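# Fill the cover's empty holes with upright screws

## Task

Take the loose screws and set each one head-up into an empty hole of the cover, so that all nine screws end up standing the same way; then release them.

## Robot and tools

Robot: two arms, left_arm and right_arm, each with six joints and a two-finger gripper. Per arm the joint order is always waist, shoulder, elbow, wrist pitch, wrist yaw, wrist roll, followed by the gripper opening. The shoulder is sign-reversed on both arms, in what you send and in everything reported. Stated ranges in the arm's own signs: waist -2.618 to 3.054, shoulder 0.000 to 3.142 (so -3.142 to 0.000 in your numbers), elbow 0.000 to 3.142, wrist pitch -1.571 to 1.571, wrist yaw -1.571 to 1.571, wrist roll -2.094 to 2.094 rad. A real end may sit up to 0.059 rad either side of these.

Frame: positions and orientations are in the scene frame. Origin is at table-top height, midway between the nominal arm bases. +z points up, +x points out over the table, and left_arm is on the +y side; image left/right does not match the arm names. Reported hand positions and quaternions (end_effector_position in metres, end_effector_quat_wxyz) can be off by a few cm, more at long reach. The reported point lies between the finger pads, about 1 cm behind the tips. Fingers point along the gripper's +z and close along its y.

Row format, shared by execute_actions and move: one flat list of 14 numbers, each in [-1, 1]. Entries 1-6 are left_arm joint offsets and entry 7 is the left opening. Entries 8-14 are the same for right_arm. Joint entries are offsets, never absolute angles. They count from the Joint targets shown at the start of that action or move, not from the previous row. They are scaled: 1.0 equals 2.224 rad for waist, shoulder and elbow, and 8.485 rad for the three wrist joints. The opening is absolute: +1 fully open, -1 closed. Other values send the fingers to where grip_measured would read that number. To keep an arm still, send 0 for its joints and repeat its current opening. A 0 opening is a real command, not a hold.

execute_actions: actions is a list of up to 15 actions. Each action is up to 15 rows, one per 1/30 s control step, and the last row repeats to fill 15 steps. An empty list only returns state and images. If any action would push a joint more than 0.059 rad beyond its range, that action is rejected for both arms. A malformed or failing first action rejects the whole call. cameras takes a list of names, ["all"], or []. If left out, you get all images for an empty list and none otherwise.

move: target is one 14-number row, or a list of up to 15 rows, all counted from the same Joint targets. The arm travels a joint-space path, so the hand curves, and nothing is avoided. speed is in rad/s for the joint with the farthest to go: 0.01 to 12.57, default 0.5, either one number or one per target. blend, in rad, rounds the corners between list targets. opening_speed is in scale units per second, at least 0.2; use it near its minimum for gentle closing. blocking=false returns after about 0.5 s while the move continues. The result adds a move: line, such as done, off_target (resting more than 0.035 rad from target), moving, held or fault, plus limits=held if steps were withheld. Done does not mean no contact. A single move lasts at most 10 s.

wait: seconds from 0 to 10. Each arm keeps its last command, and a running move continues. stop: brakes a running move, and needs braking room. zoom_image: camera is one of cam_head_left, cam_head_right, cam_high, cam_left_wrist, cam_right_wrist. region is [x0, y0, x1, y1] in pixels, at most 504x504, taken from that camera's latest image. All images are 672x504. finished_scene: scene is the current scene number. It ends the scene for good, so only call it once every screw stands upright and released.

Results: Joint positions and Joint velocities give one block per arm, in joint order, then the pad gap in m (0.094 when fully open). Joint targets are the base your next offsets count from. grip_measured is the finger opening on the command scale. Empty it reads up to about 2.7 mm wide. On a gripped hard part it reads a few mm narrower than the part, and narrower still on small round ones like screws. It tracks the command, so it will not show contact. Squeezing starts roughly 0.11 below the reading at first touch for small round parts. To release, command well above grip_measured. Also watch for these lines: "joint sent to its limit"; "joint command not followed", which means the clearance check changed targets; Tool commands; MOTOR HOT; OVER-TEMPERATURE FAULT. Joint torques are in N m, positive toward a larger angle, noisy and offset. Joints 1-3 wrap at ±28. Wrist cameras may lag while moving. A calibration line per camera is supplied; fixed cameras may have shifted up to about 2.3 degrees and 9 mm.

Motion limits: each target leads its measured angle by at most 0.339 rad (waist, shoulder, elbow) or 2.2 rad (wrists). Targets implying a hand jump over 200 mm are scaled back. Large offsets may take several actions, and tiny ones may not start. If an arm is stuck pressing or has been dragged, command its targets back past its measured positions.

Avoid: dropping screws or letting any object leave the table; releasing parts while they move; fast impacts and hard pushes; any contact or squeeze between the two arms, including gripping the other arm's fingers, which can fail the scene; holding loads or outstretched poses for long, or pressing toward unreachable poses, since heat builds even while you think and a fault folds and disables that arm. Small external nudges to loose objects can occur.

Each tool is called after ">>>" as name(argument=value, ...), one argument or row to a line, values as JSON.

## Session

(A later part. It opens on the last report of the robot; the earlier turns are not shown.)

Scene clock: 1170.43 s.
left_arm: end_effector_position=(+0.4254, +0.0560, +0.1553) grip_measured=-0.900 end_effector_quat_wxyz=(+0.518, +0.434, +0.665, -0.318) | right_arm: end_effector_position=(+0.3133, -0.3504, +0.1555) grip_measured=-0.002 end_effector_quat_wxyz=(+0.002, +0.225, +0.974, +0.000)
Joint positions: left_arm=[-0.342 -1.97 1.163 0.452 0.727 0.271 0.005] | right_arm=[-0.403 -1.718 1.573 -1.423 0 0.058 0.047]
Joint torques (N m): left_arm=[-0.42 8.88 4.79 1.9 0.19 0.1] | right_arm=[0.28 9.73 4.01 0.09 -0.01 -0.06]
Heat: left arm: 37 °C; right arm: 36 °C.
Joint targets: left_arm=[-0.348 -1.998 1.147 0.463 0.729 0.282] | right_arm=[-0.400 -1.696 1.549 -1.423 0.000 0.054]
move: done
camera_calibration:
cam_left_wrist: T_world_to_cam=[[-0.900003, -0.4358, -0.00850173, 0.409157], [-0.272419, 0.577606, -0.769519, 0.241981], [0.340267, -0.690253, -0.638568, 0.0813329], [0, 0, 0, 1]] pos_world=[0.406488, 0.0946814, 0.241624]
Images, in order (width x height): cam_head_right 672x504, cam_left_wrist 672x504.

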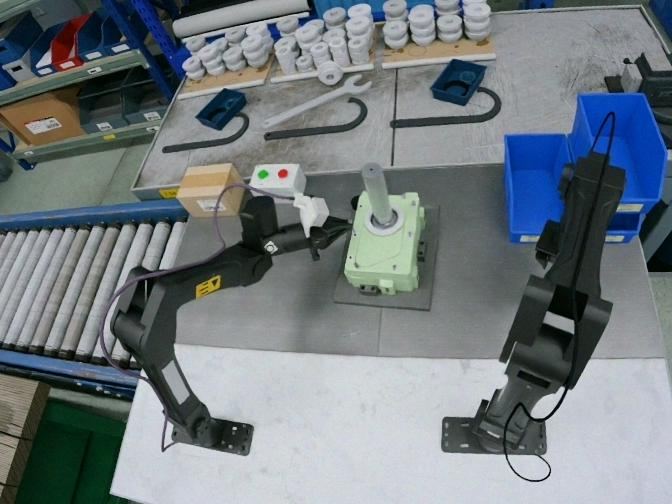

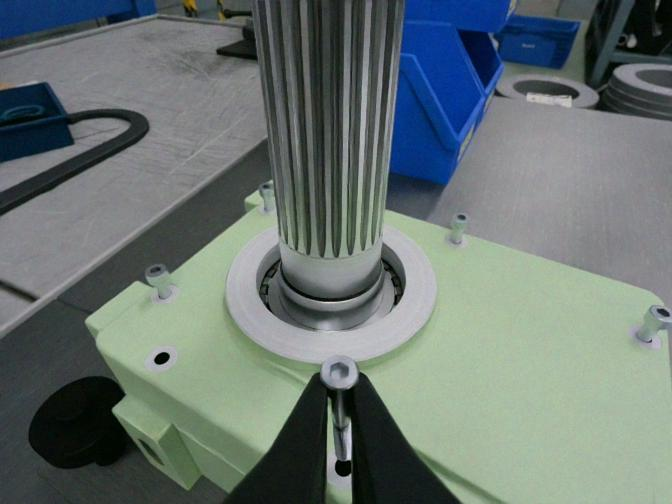

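>>> move(
  target=[0,-0.0106,-0.009,0.0052,0,0,-1,0,0,0,0,0,0,0],
  speed=0.1,
  cameras=["cam_left_wrist","cam_head_right"],
)

>>> zoom_image(
  camera="cam_left_wrist",
  region=[270, 390, 420, 504],
)

Scene clock: 1183.53 s.
left_arm: end_effector_position=(+0.4254, +0.0557, +0.1480) grip_measured=-0.900 end_effector_quat_wxyz=(+0.523, +0.436, +0.660, -0.317) | right_arm: end_effector_position=(+0.3133, -0.3504, +0.1555) grip_measured=-0.002 end_effector_quat_wxyz=(+0.002, +0.225, +0.974, +0.000)
Joint positions: left_arm=[-0.342 -1.99 1.145 0.501 0.728 0.271 0.005] | right_arm=[-0.403 -1.718 1.573 -1.423 0 0.058 0.047]
Joint torques (N m): left_arm=[-0.38 8.39 4.46 1.89 0.15 0.09] | right_arm=[0.28 9.73 4.01 0.09 -0.01 -0.05]
Heat: left arm: 37 °C; right arm: 36 °C.
Joint targets: left_arm=[-0.348 -2.022 1.127 0.507 0.729 0.283] | right_arm=[-0.400 -1.696 1.549 -1.423 0.000 0.054]
move: done
camera_calibration:
cam_left_wrist: T_world_to_cam=[[-0.900665, -0.434183, -0.0169732, 0.410322], [-0.262197, 0.574217, -0.775582, 0.233245], [0.346491, -0.694089, -0.631019, 0.072848], [0, 0, 0, 1]] pos_world=[0.405477, 0.0947847, 0.233833]
Images, in order (width x height): cam_head_right 672x504, cam_left_wrist 672x504.

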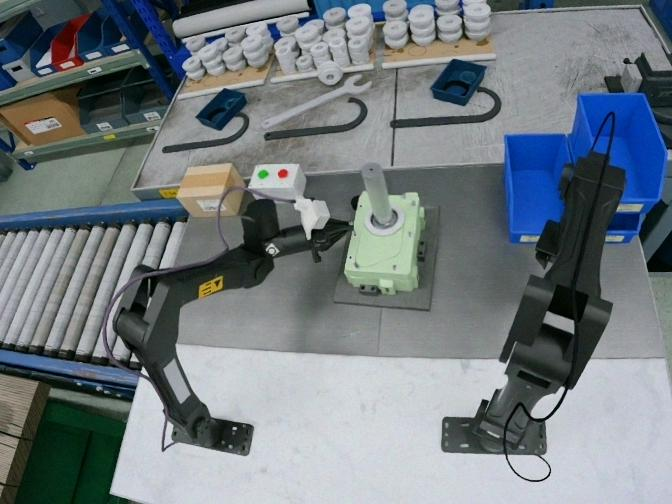

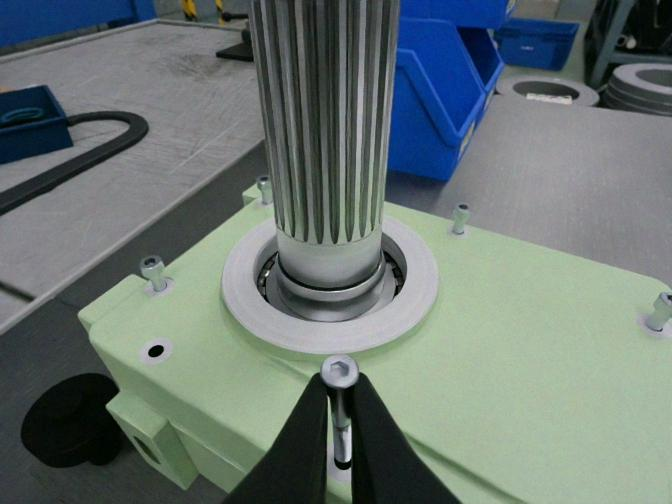

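Scaled by 3.360 from the camera's 672x504 image, which has a finer 960x720 frame.

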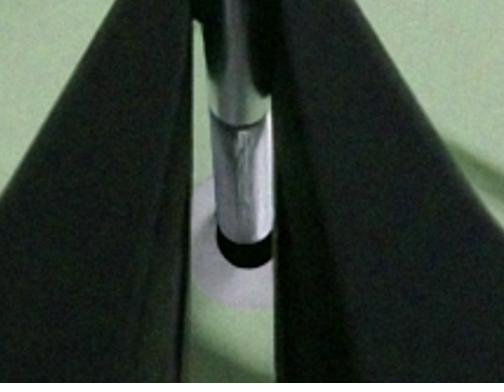

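>>> move(
  target=[0,-0.0135,-0.0099,0.0044,0,0,-1,0,0,0,0,0,0,0],
  speed=0.1,
  cameras=["cam_left_wrist","cam_head_right","cam_high"],
)

>>> zoom_image(
  camera="cam_left_wrist",
  region=[270, 390, 420, 504],
)

>>> zoom_image(
  camera="cam_high",
  region=[340, 130, 410, 200],
)

Scene clock: 1194.93 s.
left_arm: end_effector_position=(+0.4227, +0.0560, +0.1280) grip_measured=-0.993 end_effector_quat_wxyz=(+0.515, +0.436, +0.665, -0.321) | right_arm: end_effector_position=(+0.3133, -0.3504, +0.1555) grip_measured=-0.002 end_effector_quat_wxyz=(+0.002, +0.225, +0.974, +0.000)
Joint positions: left_arm=[-0.342 -2.025 1.118 0.545 0.734 0.271 0] | right_arm=[-0.403 -1.718 1.573 -1.423 0 0.058 0.047]
Joint torques (N m): left_arm=[-0.46 9.14 4.38 1.79 0.12 0.09] | right_arm=[0.28 9.73 4.01 0.09 -0.01 -0.05]
Heat: left arm: 36 °C; right arm: 36 °C.
Joint targets: left_arm=[-0.348 -2.051 1.105 0.544 0.730 0.282] | right_arm=[-0.400 -1.696 1.549 -1.423 0.000 0.054]
move: done
camera_calibration:
cam_left_wrist: T_world_to_cam=[[-0.903037, -0.429554, -0.002867, 0.406689], [-0.273222, 0.57951, -0.767801, 0.220251], [0.331473, -0.692569, -0.640682, 0.0689012], [0, 0, 0, 1]] pos_world=[0.404594, 0.0947759, 0.214419]
Images, in order (width x height): cam_head_right 672x504, cam_high 672x504, cam_left_wrist 672x504.

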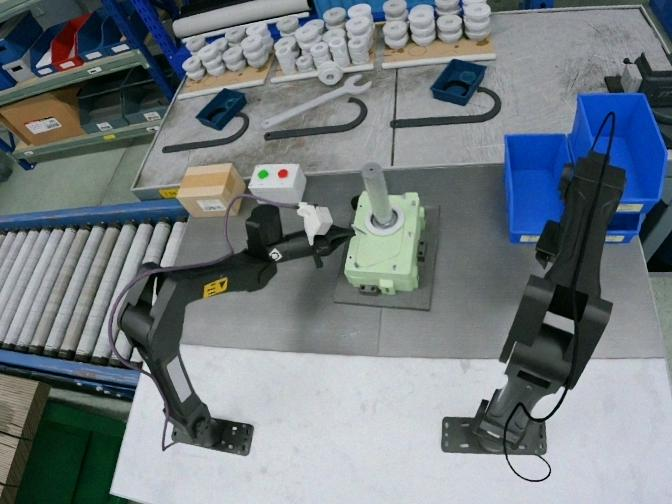

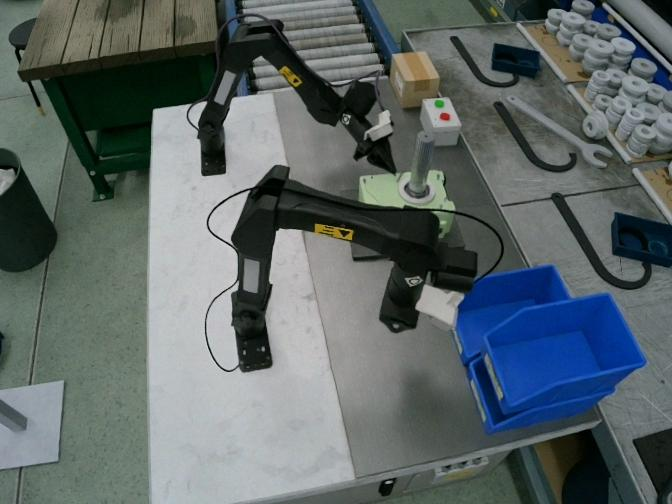

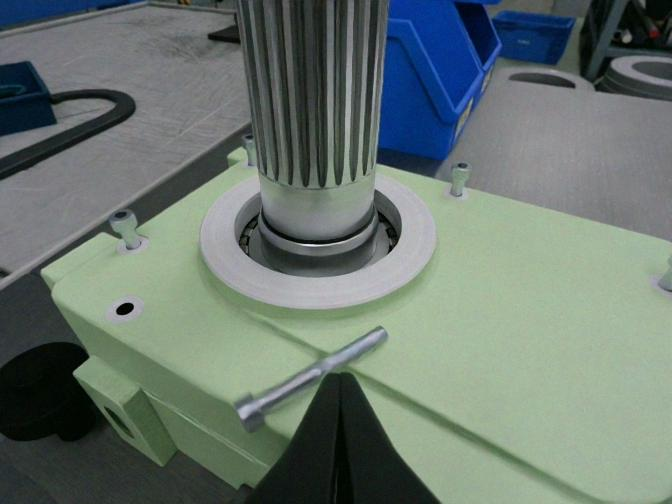

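Scaled by 3.360 from the camera's 672x504 image, which has a finer 960x720 frame.

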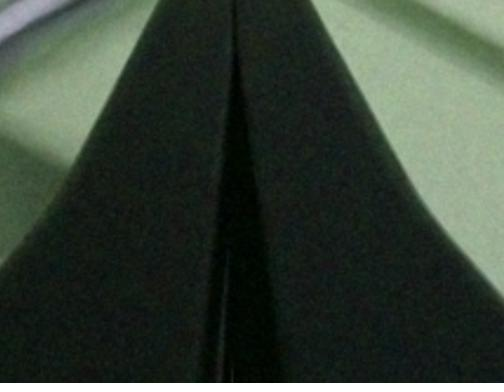

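Scaled by 7.200 from the camera's 672x504 image, which has a finer 960x720 frame.

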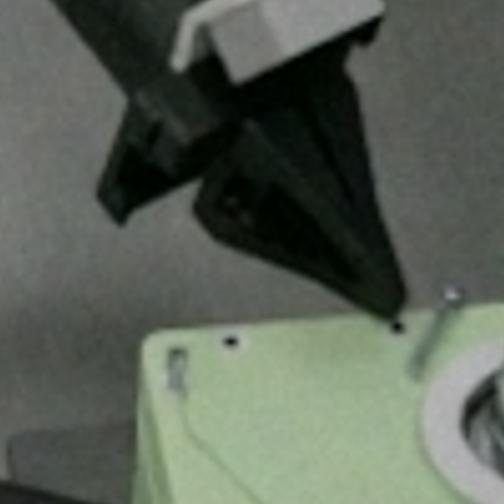

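>>> wait(
  seconds=0.2,
  cameras=["all"],
)

>>> zoom_image(
  camera="cam_left_wrist",
  region=[180, 290, 440, 504],
)

>>> zoom_image(
  camera="cam_head_right",
  region=[320, 200, 390, 270],
)

>>> zoom_image(
  camera="cam_head_left",
  region=[330, 200, 400, 270],
)

Scene clock: 1207.73 s.
left_arm: end_effector_position=(+0.4227, +0.0560, +0.1280) grip_measured=-0.993 end_effector_quat_wxyz=(+0.515, +0.436, +0.665, -0.321) | right_arm: end_effector_position=(+0.3133, -0.3504, +0.1555) grip_measured=-0.002 end_effector_quat_wxyz=(+0.002, +0.225, +0.974, +0.000)
Joint positions: left_arm=[-0.342 -2.025 1.118 0.545 0.734 0.271 0] | right_arm=[-0.403 -1.718 1.573 -1.423 0 0.058 0.047]
Joint torques (N m): left_arm=[-0.42 9.11 4.49 1.79 0.07 0.08] | right_arm=[0.27 9.73 4.01 0.09 -0.01 -0.05]
Heat: left arm: 36 °C; right arm: 36 °C.
Joint targets: left_arm=[-0.348 -2.051 1.105 0.544 0.730 0.282] | right_arm=[-0.400 -1.696 1.549 -1.423 0.000 0.054]
Tool commands: left_gripper/opening=-1.0 right_gripper/opening=+0.0
wait: 0.20 s; at rest from the start
camera_calibration:
cam_left_wrist: T_world_to_cam=[[-0.903037, -0.429554, -0.002867, 0.406689], [-0.273222, 0.57951, -0.767801, 0.220251], [0.331473, -0.692569, -0.640682, 0.0689012], [0, 0, 0, 1]] pos_world=[0.404594, 0.0947759, 0.214419]
cam_right_wrist: T_world_to_cam=[[-0.44223, -0.896864, -0.0082171, -0.174969], [-0.817182, 0.399131, 0.415821, 0.372705], [-0.369656, 0.190604, -0.909409, 0.412554], [0, 0, 0, 1]] pos_world=[0.379694, -0.384316, 0.218764]

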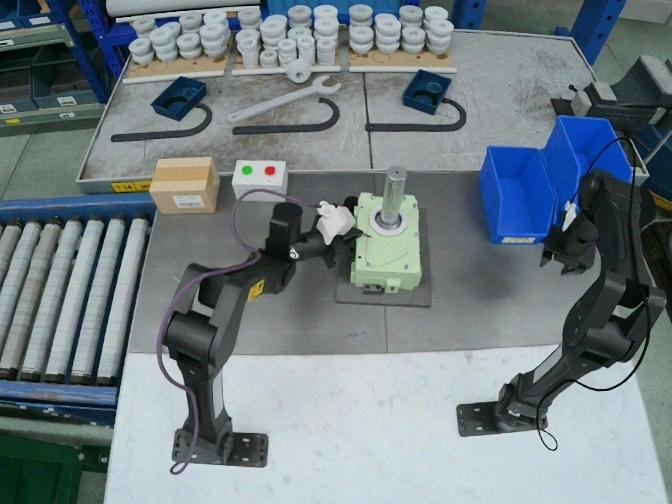

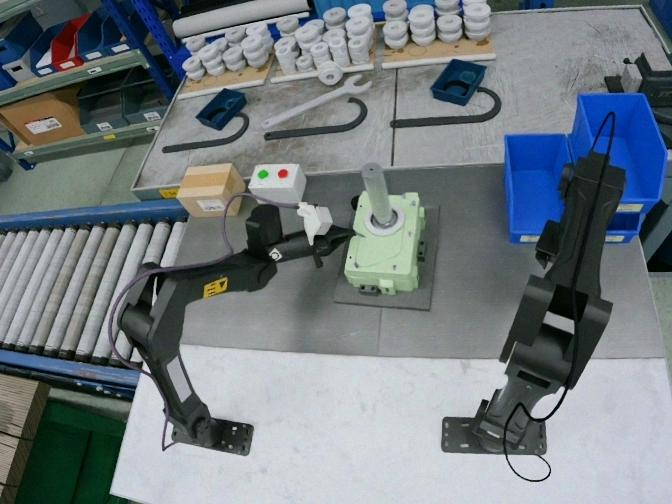

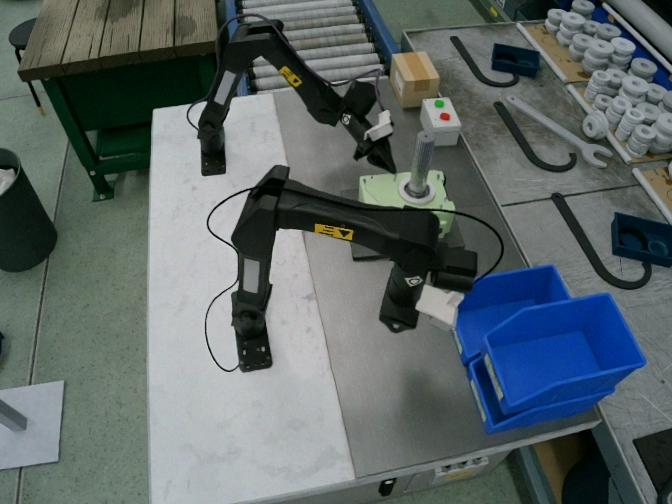

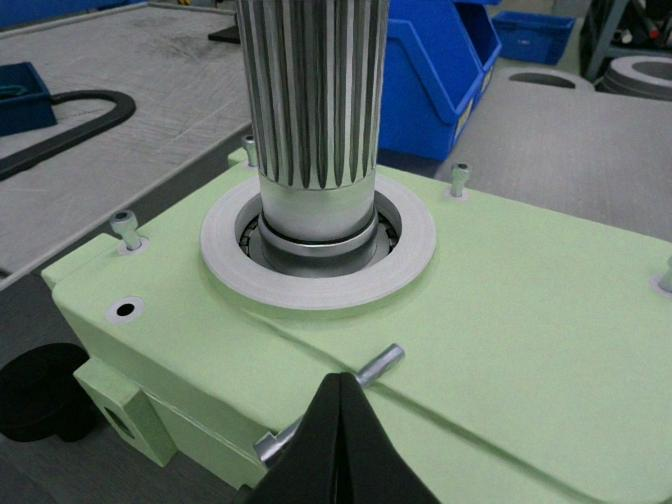

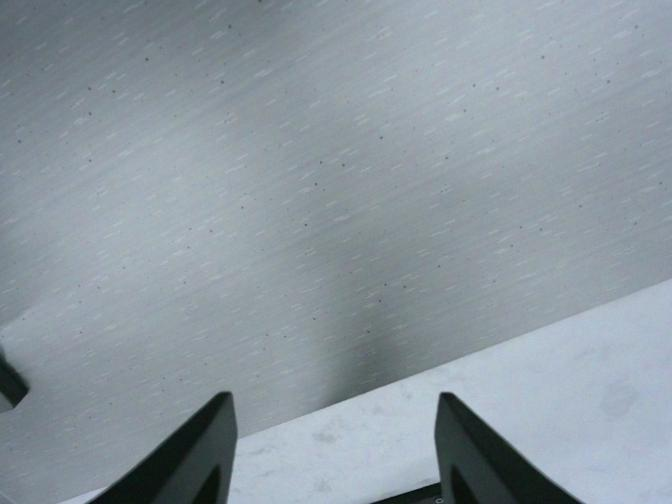

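Scaled by 1.938 from the camera's 672x504 image, which has a finer 960x720 frame.

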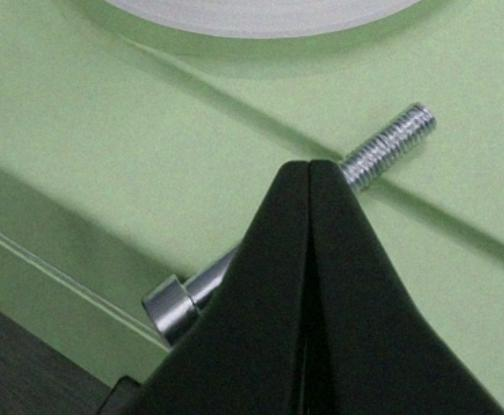

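Scaled by 7.200 from the camera's 672x504 image, which has a finer 960x720 frame.

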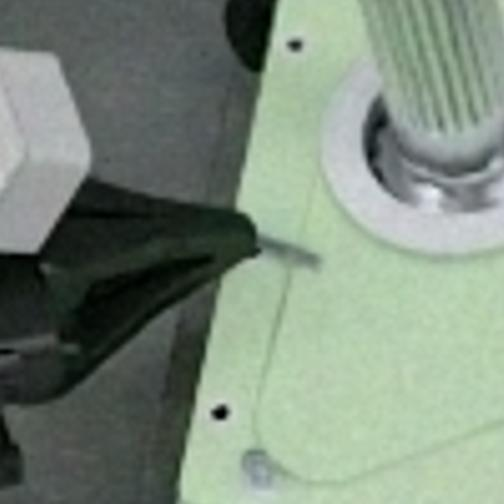

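Scaled by 7.200 from the camera's 672x504 image, which has a finer 960x720 frame.

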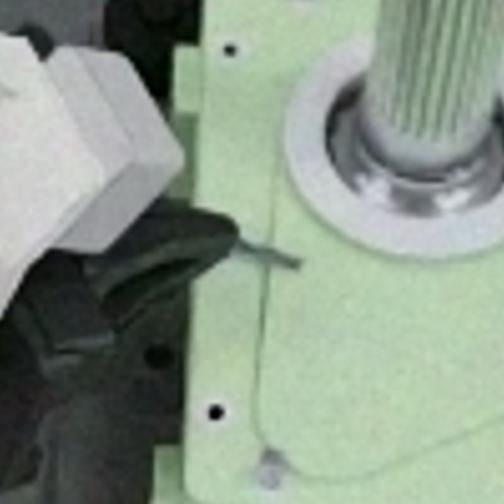

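>>> move(
  target=[0,0.045,0.038,-0.018,0,0,-1,0,0,0,0,0,0,0],
  speed=0.15,
  cameras=["cam_left_wrist","cam_head_right","cam_head_left","cam_high"],
)

>>> zoom_image(
  camera="cam_left_wrist",
  region=[150, 250, 470, 504],
)

>>> zoom_image(
  camera="cam_head_right",
  region=[320, 200, 390, 270],
)

>>> zoom_image(
  camera="cam_high",
  region=[350, 130, 450, 230],
)

Scene clock: 1219.17 s.
left_arm: end_effector_position=(+0.4228, +0.0560, +0.1428) grip_measured=-0.993 end_effector_quat_wxyz=(+0.499, +0.433, +0.677, -0.324) | right_arm: end_effector_position=(+0.3133, -0.3504, +0.1555) grip_measured=-0.002 end_effector_quat_wxyz=(+0.002, +0.225, +0.974, +0.000)
Joint positions: left_arm=[-0.342 -1.985 1.167 0.414 0.733 0.271 0] | right_arm=[-0.403 -1.718 1.573 -1.423 0 0.058 0.047]
Joint torques (N m): left_arm=[-0.4 14.54 7.79 1.6 0.14 0.06] | right_arm=[0.28 9.73 4.01 0.09 -0.01 -0.06]
Heat: left arm: 36 °C; right arm: 36 °C.
Joint targets: left_arm=[-0.348 -1.951 1.190 0.392 0.729 0.282] | right_arm=[-0.400 -1.696 1.549 -1.423 0.000 0.054]
move: done
camera_calibration:
cam_left_wrist: T_world_to_cam=[[-0.902404, -0.430097, 0.0261318, 0.402472], [-0.303358, 0.591078, -0.747396, 0.24083], [0.306007, -0.68238, -0.663865, 0.0918984], [0, 0, 0, 1]] pos_world=[0.408129, 0.0934624, 0.230486]
Images, in order (width x height): cam_head_left 672x504, cam_head_right 672x504, cam_high 672x504, cam_left_wrist 672x504.

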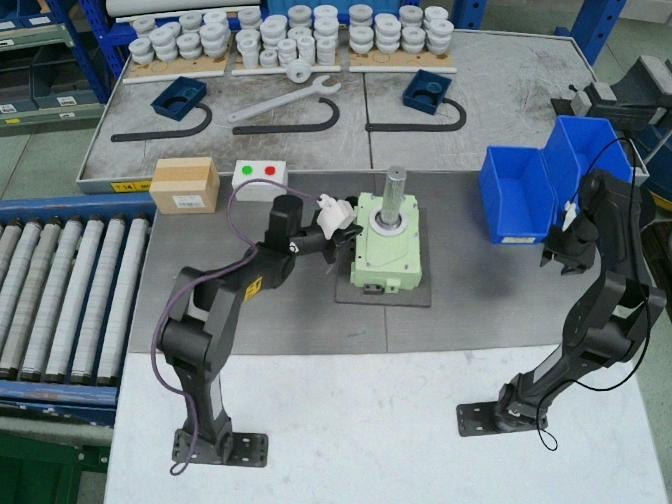

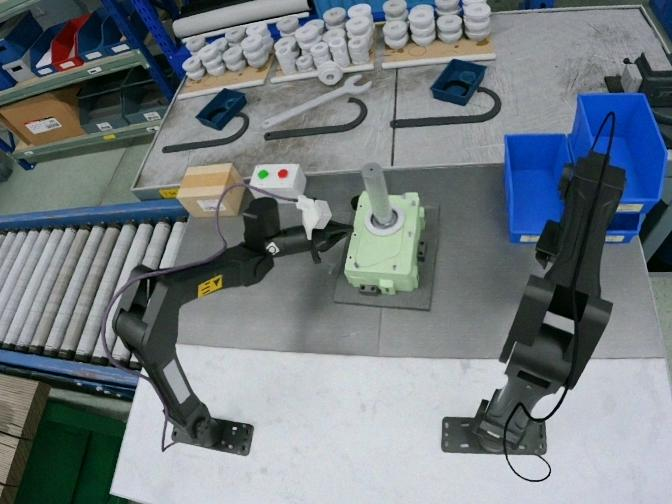

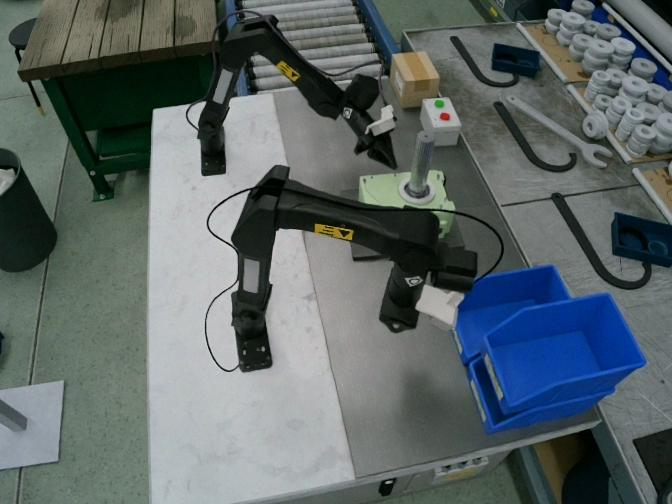

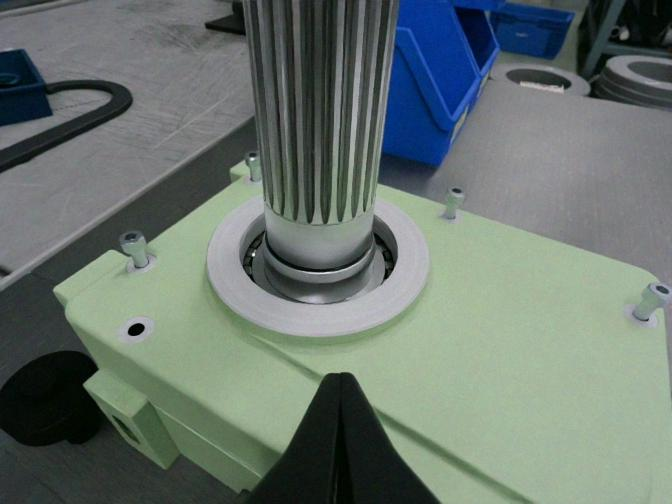

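Scaled by 1.575 from the camera's 672x504 image, which has a finer 960x720 frame.

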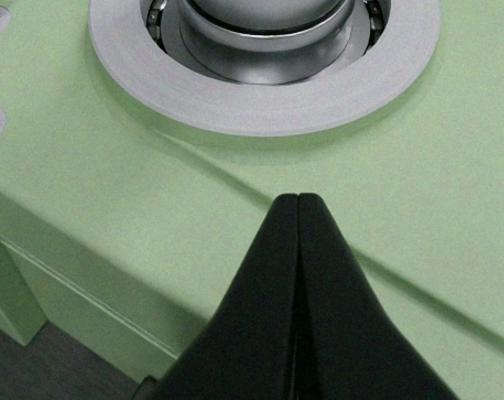

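Scaled by 7.200 from the camera's 672x504 image, which has a finer 960x720 frame.

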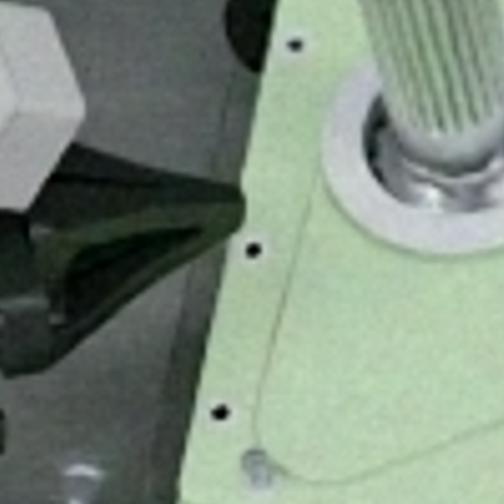

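Scaled by 5.040 from the camera's 672x504 image, which has a finer 960x720 frame.

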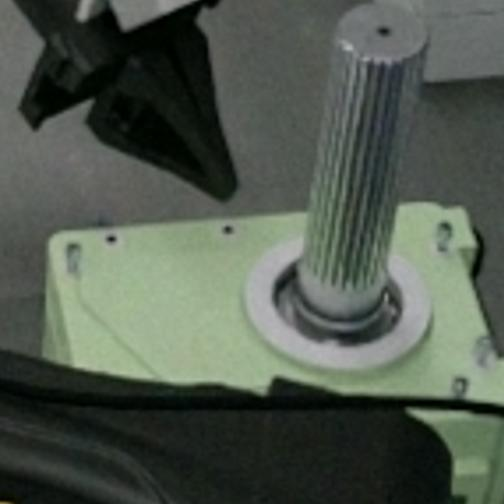

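>>> move(
  target=[
    [0,0.04,0.06,-0.01,0,0,-1,0,0,0,0,0,0,0],
    [0.1,0.288,-0.1156,-0.0463,0,0,-1,0,0,0,0,0,0,0],
  ],
  speed=0.6,
  cameras=["cam_left_wrist","cam_head_right","cam_head_left","cam_high"],
)

>>> zoom_image(
  camera="cam_head_right",
  region=[250, 180, 400, 330],
)

>>> zoom_image(
  camera="cam_head_left",
  region=[270, 190, 420, 340],
)

Scene clock: 1235.07 s.
left_arm: end_effector_position=(+0.3512, +0.1776, +0.2699) grip_measured=-0.993 end_effector_quat_wxyz=(+0.549, +0.362, +0.706, -0.262) | right_arm: end_effector_position=(+0.3133, -0.3504, +0.1555) grip_measured=-0.002 end_effector_quat_wxyz=(+0.002, +0.225, +0.974, +0.000)
Joint positions: left_arm=[-0.128 -1.329 0.953 0.02 0.731 0.272 0] | right_arm=[-0.403 -1.718 1.573 -1.423 0 0.058 0.047]
Joint torques (N m): left_arm=[0.16 7.34 5.12 1.66 0.11 0.09] | right_arm=[0.28 9.73 4.01 0.09 -0.01 -0.05]
Heat: left arm: 36 °C; right arm: 36 °C.
Joint targets: left_arm=[-0.125 -1.311 0.933 -0.001 0.730 0.282] | right_arm=[-0.400 -1.696 1.549 -1.423 0.000 0.054]
move: done
camera_calibration:
cam_left_wrist: T_world_to_cam=[[-0.789215, -0.614063, -0.00815712, 0.388968], [-0.386709, 0.507242, -0.77017, 0.292563], [0.477071, -0.604675, -0.637787, 0.200267], [0, 0, 0, 1]] pos_world=[0.324574, 0.211547, 0.356224]
Images, in order (width x height): cam_head_left 672x504, cam_head_right 672x504, cam_high 672x504, cam_left_wrist 672x504.

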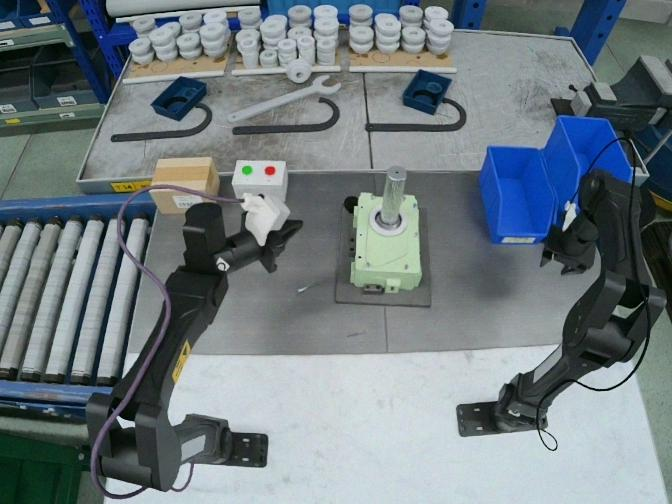

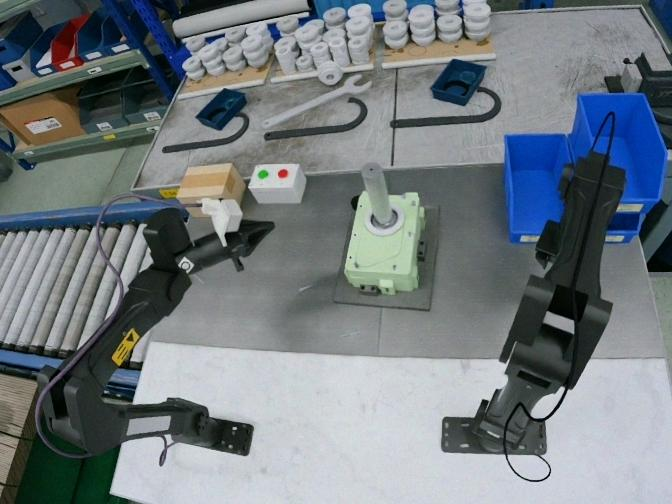

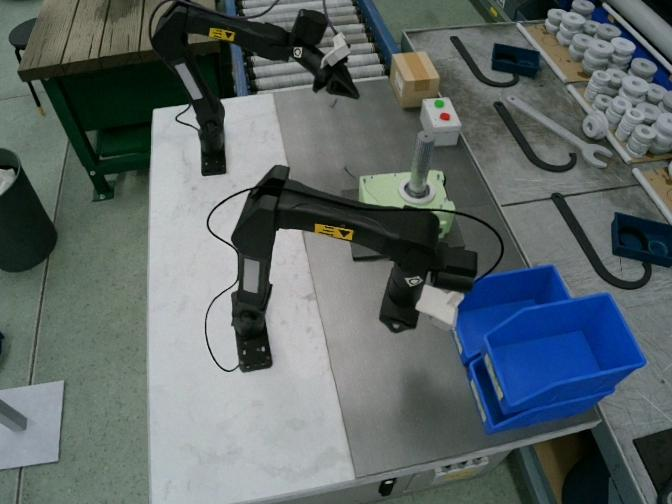

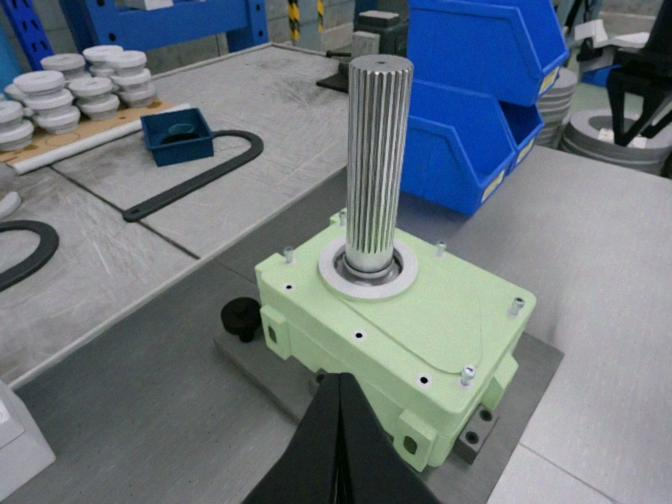

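Scaled by 3.360 from the camera's 672x504 image, which has a finer 960x720 frame.

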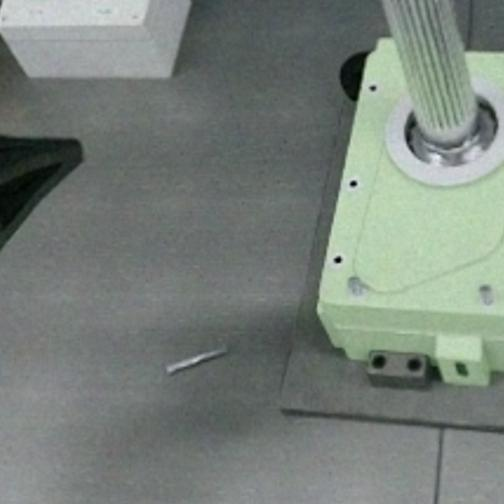

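Scaled by 3.360 from the camera's 672x504 image, which has a finer 960x720 frame.

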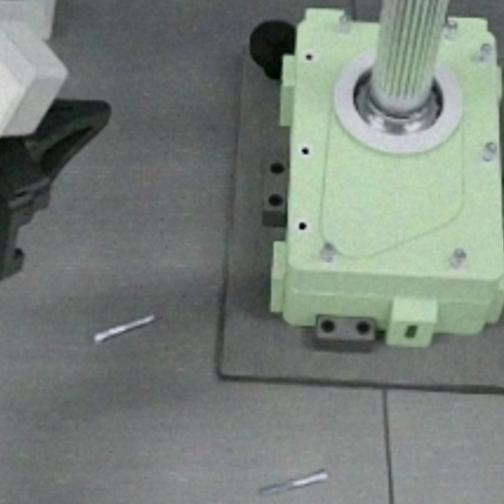

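>>> zoom_image(
  camera="cam_head_left",
  region=[280, 260, 340, 320],
)

>>> zoom_image(
  camera="cam_head_right",
  region=[280, 260, 340, 320],
)

>>> zoom_image(
  camera="cam_head_left",
  region=[330, 310, 390, 350],
)

Scaled by 8.400 from the camera's 672x504 image, which has a finer 960x720 frame.

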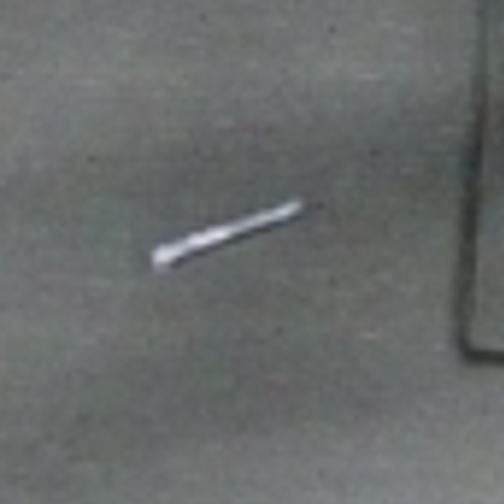

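Scaled by 8.400 from the camera's 672x504 image, which has a finer 960x720 frame.

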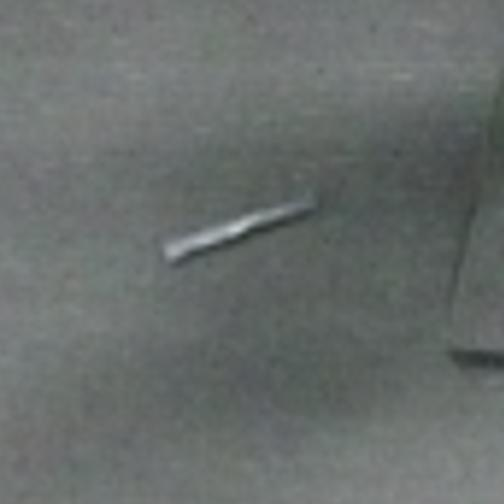

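Scaled by 8.400 from the camera's 672x504 image, which has a finer 960x720 frame.

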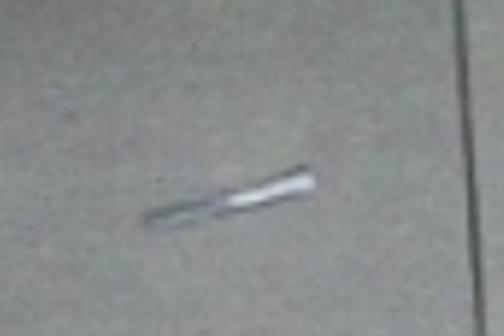

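>>> move(
  target=[
    [-0.3453,-0.2648,0.3674,-0.1531,-0.0995,0.0127,0.2,0,0,0,0,0,0,0],
    [-0.3453,-0.4705,0.5085,-0.179,-0.0995,0.0127,0.2,0,0,0,0,0,0,0],
  ],
  speed=[0.9,0.5],
  cameras=["cam_left_wrist"],
)

Scene clock: 1291.63 s.
left_arm: end_effector_position=(+0.2323, +0.0500, +0.0553) grip_measured=+0.197 end_effector_quat_wxyz=(-0.096, +0.608, +0.784, +0.083) | right_arm: end_effector_position=(+0.3133, -0.3504, +0.1555) grip_measured=-0.002 end_effector_quat_wxyz=(+0.002, +0.225, +0.974, +0.000)
Joint positions: left_arm=[-0.899 -2.333 2.039 -1.507 -0.108 0.381 0.056] | right_arm=[-0.403 -1.718 1.573 -1.423 0 0.058 0.047]
Joint torques (N m): left_arm=[0.28 11.18 7.12 -0.04 -0.16 0.09] | right_arm=[0.27 9.73 4.03 0.09 -0.01 -0.06]
Heat: left arm: 37 °C; right arm: 36 °C.
Joint targets: left_arm=[-0.893 -2.357 2.064 -1.520 -0.115 0.390] | right_arm=[-0.400 -1.696 1.549 -1.423 0.000 0.054]
move: done
camera_calibration:
cam_left_wrist: T_world_to_cam=[[-0.963685, -0.265392, -0.0296333, 0.239286], [-0.224141, 0.74355, 0.629995, 0.0190027], [-0.145162, 0.613759, -0.776033, 0.13421], [0, 0, 0, 1]] pos_world=[0.254338, -0.0329977, 0.0992709]
Images, in order (width x height): cam_left_wrist 672x504.

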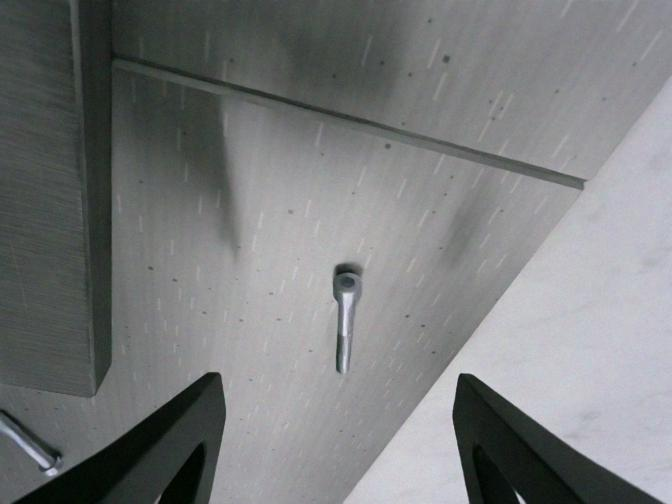

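>>> move(
  target=[0,0.0027,-0.0827,0.0209,0,0.0041,0.2,0,0,0,0,0,0,0],
  speed=0.25,
  cameras=["cam_left_wrist"],
)

Scene clock: 1316.43 s.
left_arm: end_effector_position=(+0.2286, +0.0569, +0.0219) grip_measured=+0.197 end_effector_quat_wxyz=(-0.103, +0.621, +0.773, +0.087) | right_arm: end_effector_position=(+0.3133, -0.3504, +0.1555) grip_measured=-0.002 end_effector_quat_wxyz=(+0.002, +0.225, +0.974, +0.000)
Joint positions: left_arm=[-0.899 -2.333 1.902 -1.384 -0.116 0.412 0.056] | right_arm=[-0.403 -1.718 1.573 -1.423 0 0.058 0.047]
Joint torques (N m): left_arm=[0.47 11.69 3.28 0.44 -0.07 0.08] | right_arm=[0.28 9.73 4.01 0.09 -0.01 -0.05]
Heat: left arm: 34 °C; right arm: 36 °C.
Joint targets: left_arm=[-0.893 -2.351 1.880 -1.343 -0.115 0.425] | right_arm=[-0.400 -1.696 1.549 -1.423 0.000 0.054]
move: off_target (left_arm); left_arm: the wrist pitch is farthest, 0.041 rad from its target
camera_calibration:
cam_left_wrist: T_world_to_cam=[[-0.972057, -0.233641, -0.0227338, 0.236526], [-0.193122, 0.740891, 0.643261, 0.0268969], [-0.133449, 0.629677, -0.765309, 0.0996655], [0, 0, 0, 1]] pos_world=[0.248411, -0.0274226, 0.0643503]
Images, in order (width x height): cam_left_wrist 672x504.

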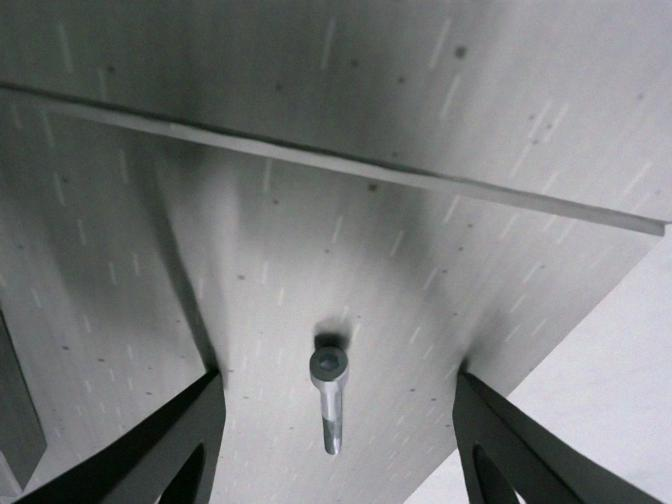

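>>> move(
  target=[0,0,0,0,0,0,-1,0,0,0,0,0,0,0],
  opening_speed=0.8,
  cameras=["cam_left_wrist"],
)

>>> zoom_image(
  camera="cam_left_wrist",
  region=[220, 320, 460, 504],
)

Scene clock: 1325.17 s.
left_arm: end_effector_position=(+0.2314, +0.0566, +0.0216) grip_measured=-0.935 end_effector_quat_wxyz=(-0.098, +0.622, +0.772, +0.090) | right_arm: end_effector_position=(+0.3133, -0.3504, +0.1555) grip_measured=-0.002 end_effector_quat_wxyz=(+0.002, +0.225, +0.974, +0.000)
Joint positions: left_arm=[-0.898 -2.333 1.902 -1.376 -0.125 0.416 0.003] | right_arm=[-0.403 -1.718 1.573 -1.423 0 0.058 0.047]
Joint torques (N m): left_arm=[0.34 11.69 3.28 0.38 0.04 0.08] | right_arm=[0.28 9.73 4.01 0.09 -0.01 -0.06]
Heat: left arm: 34 °C; right arm: 36 °C.
Joint targets: left_arm=[-0.893 -2.351 1.880 -1.343 -0.115 0.425] | right_arm=[-0.400 -1.696 1.549 -1.423 0.000 0.054]
move: done
camera_calibration:
cam_left_wrist: T_world_to_cam=[[-0.972772, -0.229402, -0.0330098, 0.23926], [-0.196793, 0.742334, 0.640478, 0.0286207], [-0.122423, 0.629535, -0.767267, 0.0974808], [0, 0, 0, 1]] pos_world=[0.250312, -0.0277269, 0.0643608]
Images, in order (width x height): cam_left_wrist 672x504.

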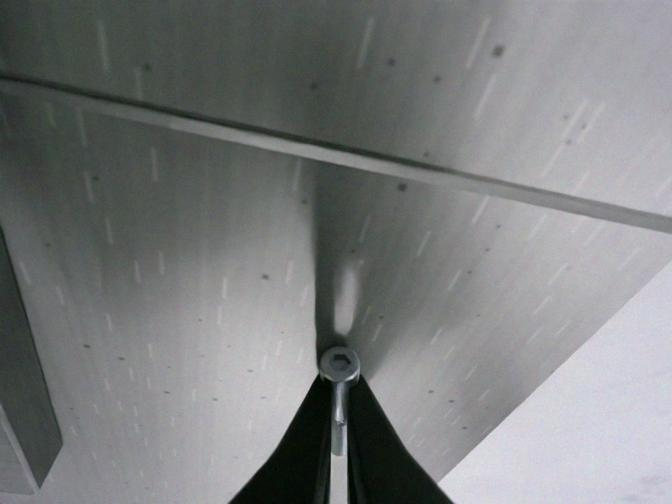

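Scaled by 2.100 from the camera's 672x504 image, which has a finer 960x720 frame.

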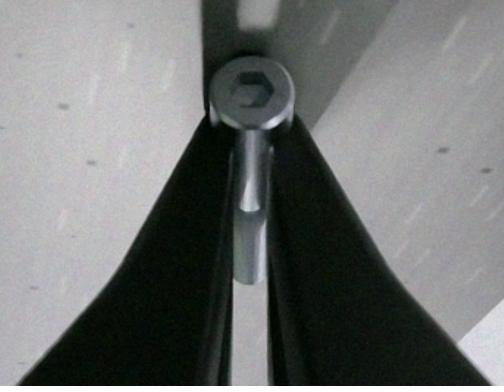

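>>> move(
  target=[
    [0,0.2028,-0.0585,0.0051,0,0,-1,0,0,0,0,0,0,0],
    [0.2891,0.4676,-0.4258,0.1582,0.0995,-0.0169,-1,0,0,0,0,0,0,0],
    [0.2509,0.2086,-0.2469,0.1833,0.0995,-0.0169,-1,0,0,0,0,0,0,0],
  ],
  speed=[0.4,0.9,0.5],
  cameras=["cam_left_wrist","cam_head_right","cam_head_left"],
)

>>> zoom_image(
  camera="cam_left_wrist",
  region=[220, 320, 460, 504],
)

>>> zoom_image(
  camera="cam_head_right",
  region=[320, 190, 390, 260],
)

>>> zoom_image(
  camera="cam_head_left",
  region=[330, 190, 400, 260],
)

Scene clock: 1349.83 s.
left_arm: end_effector_position=(+0.4301, +0.0621, +0.2184) grip_measured=-0.936 end_effector_quat_wxyz=(+0.521, +0.434, +0.667, -0.308) | right_arm: end_effector_position=(+0.3133, -0.3504, +0.1555) grip_measured=-0.002 end_effector_quat_wxyz=(+0.002, +0.225, +0.974, +0.000)
Joint positions: left_arm=[-0.33 -1.866 1.302 0.202 0.72 0.289 0.003] | right_arm=[-0.403 -1.718 1.573 -1.423 0 0.058 0.047]
Joint torques (N m): left_arm=[-0.47 8.98 8.9 1.92 0.28 -0.08] | right_arm=[0.28 9.73 4.03 0.09 -0.01 -0.05]
Heat: left arm: 35 °C; right arm: 36 °C.
Joint targets: left_arm=[-0.335 -1.887 1.330 0.213 0.729 0.282] | right_arm=[-0.400 -1.696 1.549 -1.423 0.000 0.054]
move: done
camera_calibration:
cam_left_wrist: T_world_to_cam=[[-0.893658, -0.44817, -0.0228031, 0.417606], [-0.272824, 0.582956, -0.765329, 0.287208], [0.356291, -0.677721, -0.643235, 0.117531], [0, 0, 0, 1]] pos_world=[0.409679, 0.0993813, 0.304931]
Images, in order (width x height): cam_head_left 672x504, cam_head_right 672x504, cam_left_wrist 672x504.

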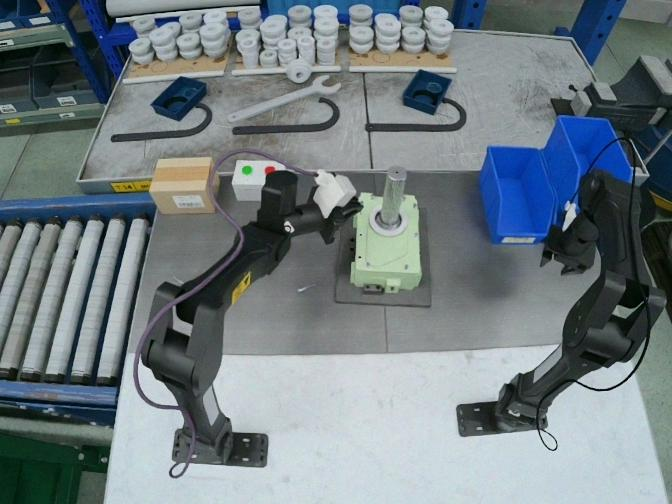

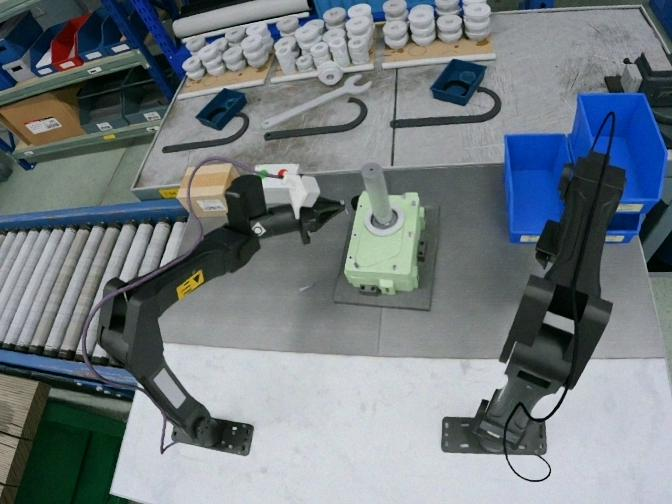

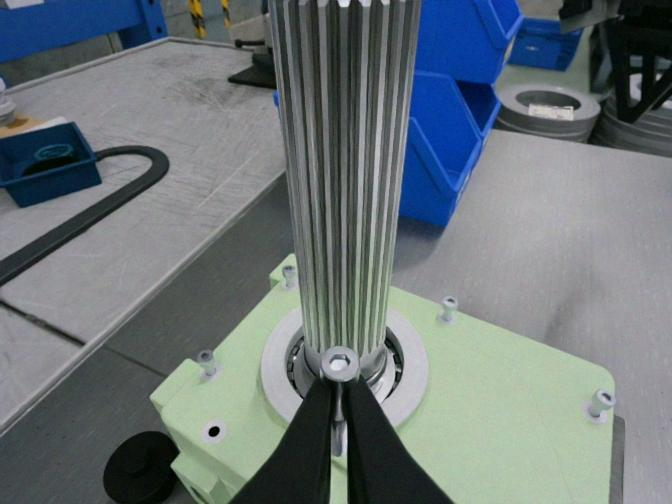

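Scaled by 2.100 from the camera's 672x504 image, which has a finer 960x720 frame.

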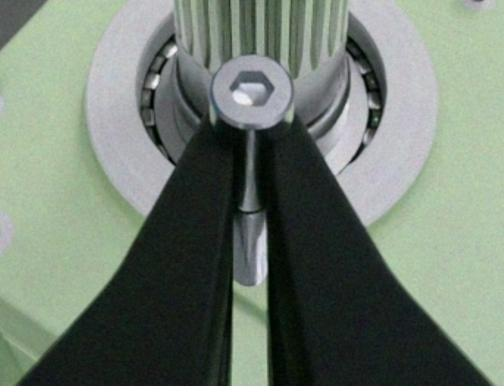

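Scaled by 7.200 from the camera's 672x504 image, which has a finer 960x720 frame.

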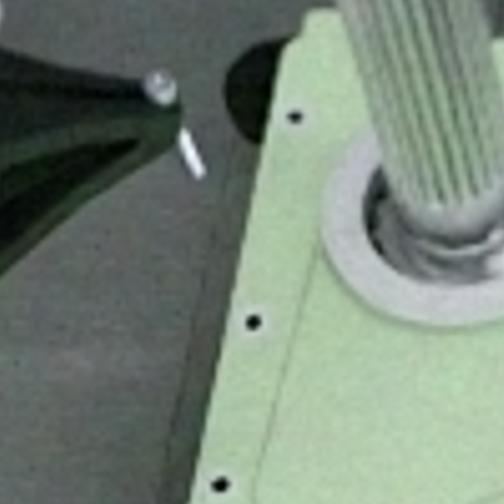

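Scaled by 7.200 from the camera's 672x504 image, which has a finer 960x720 frame.

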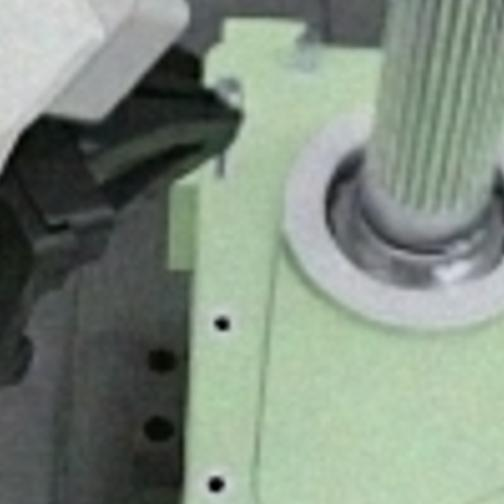

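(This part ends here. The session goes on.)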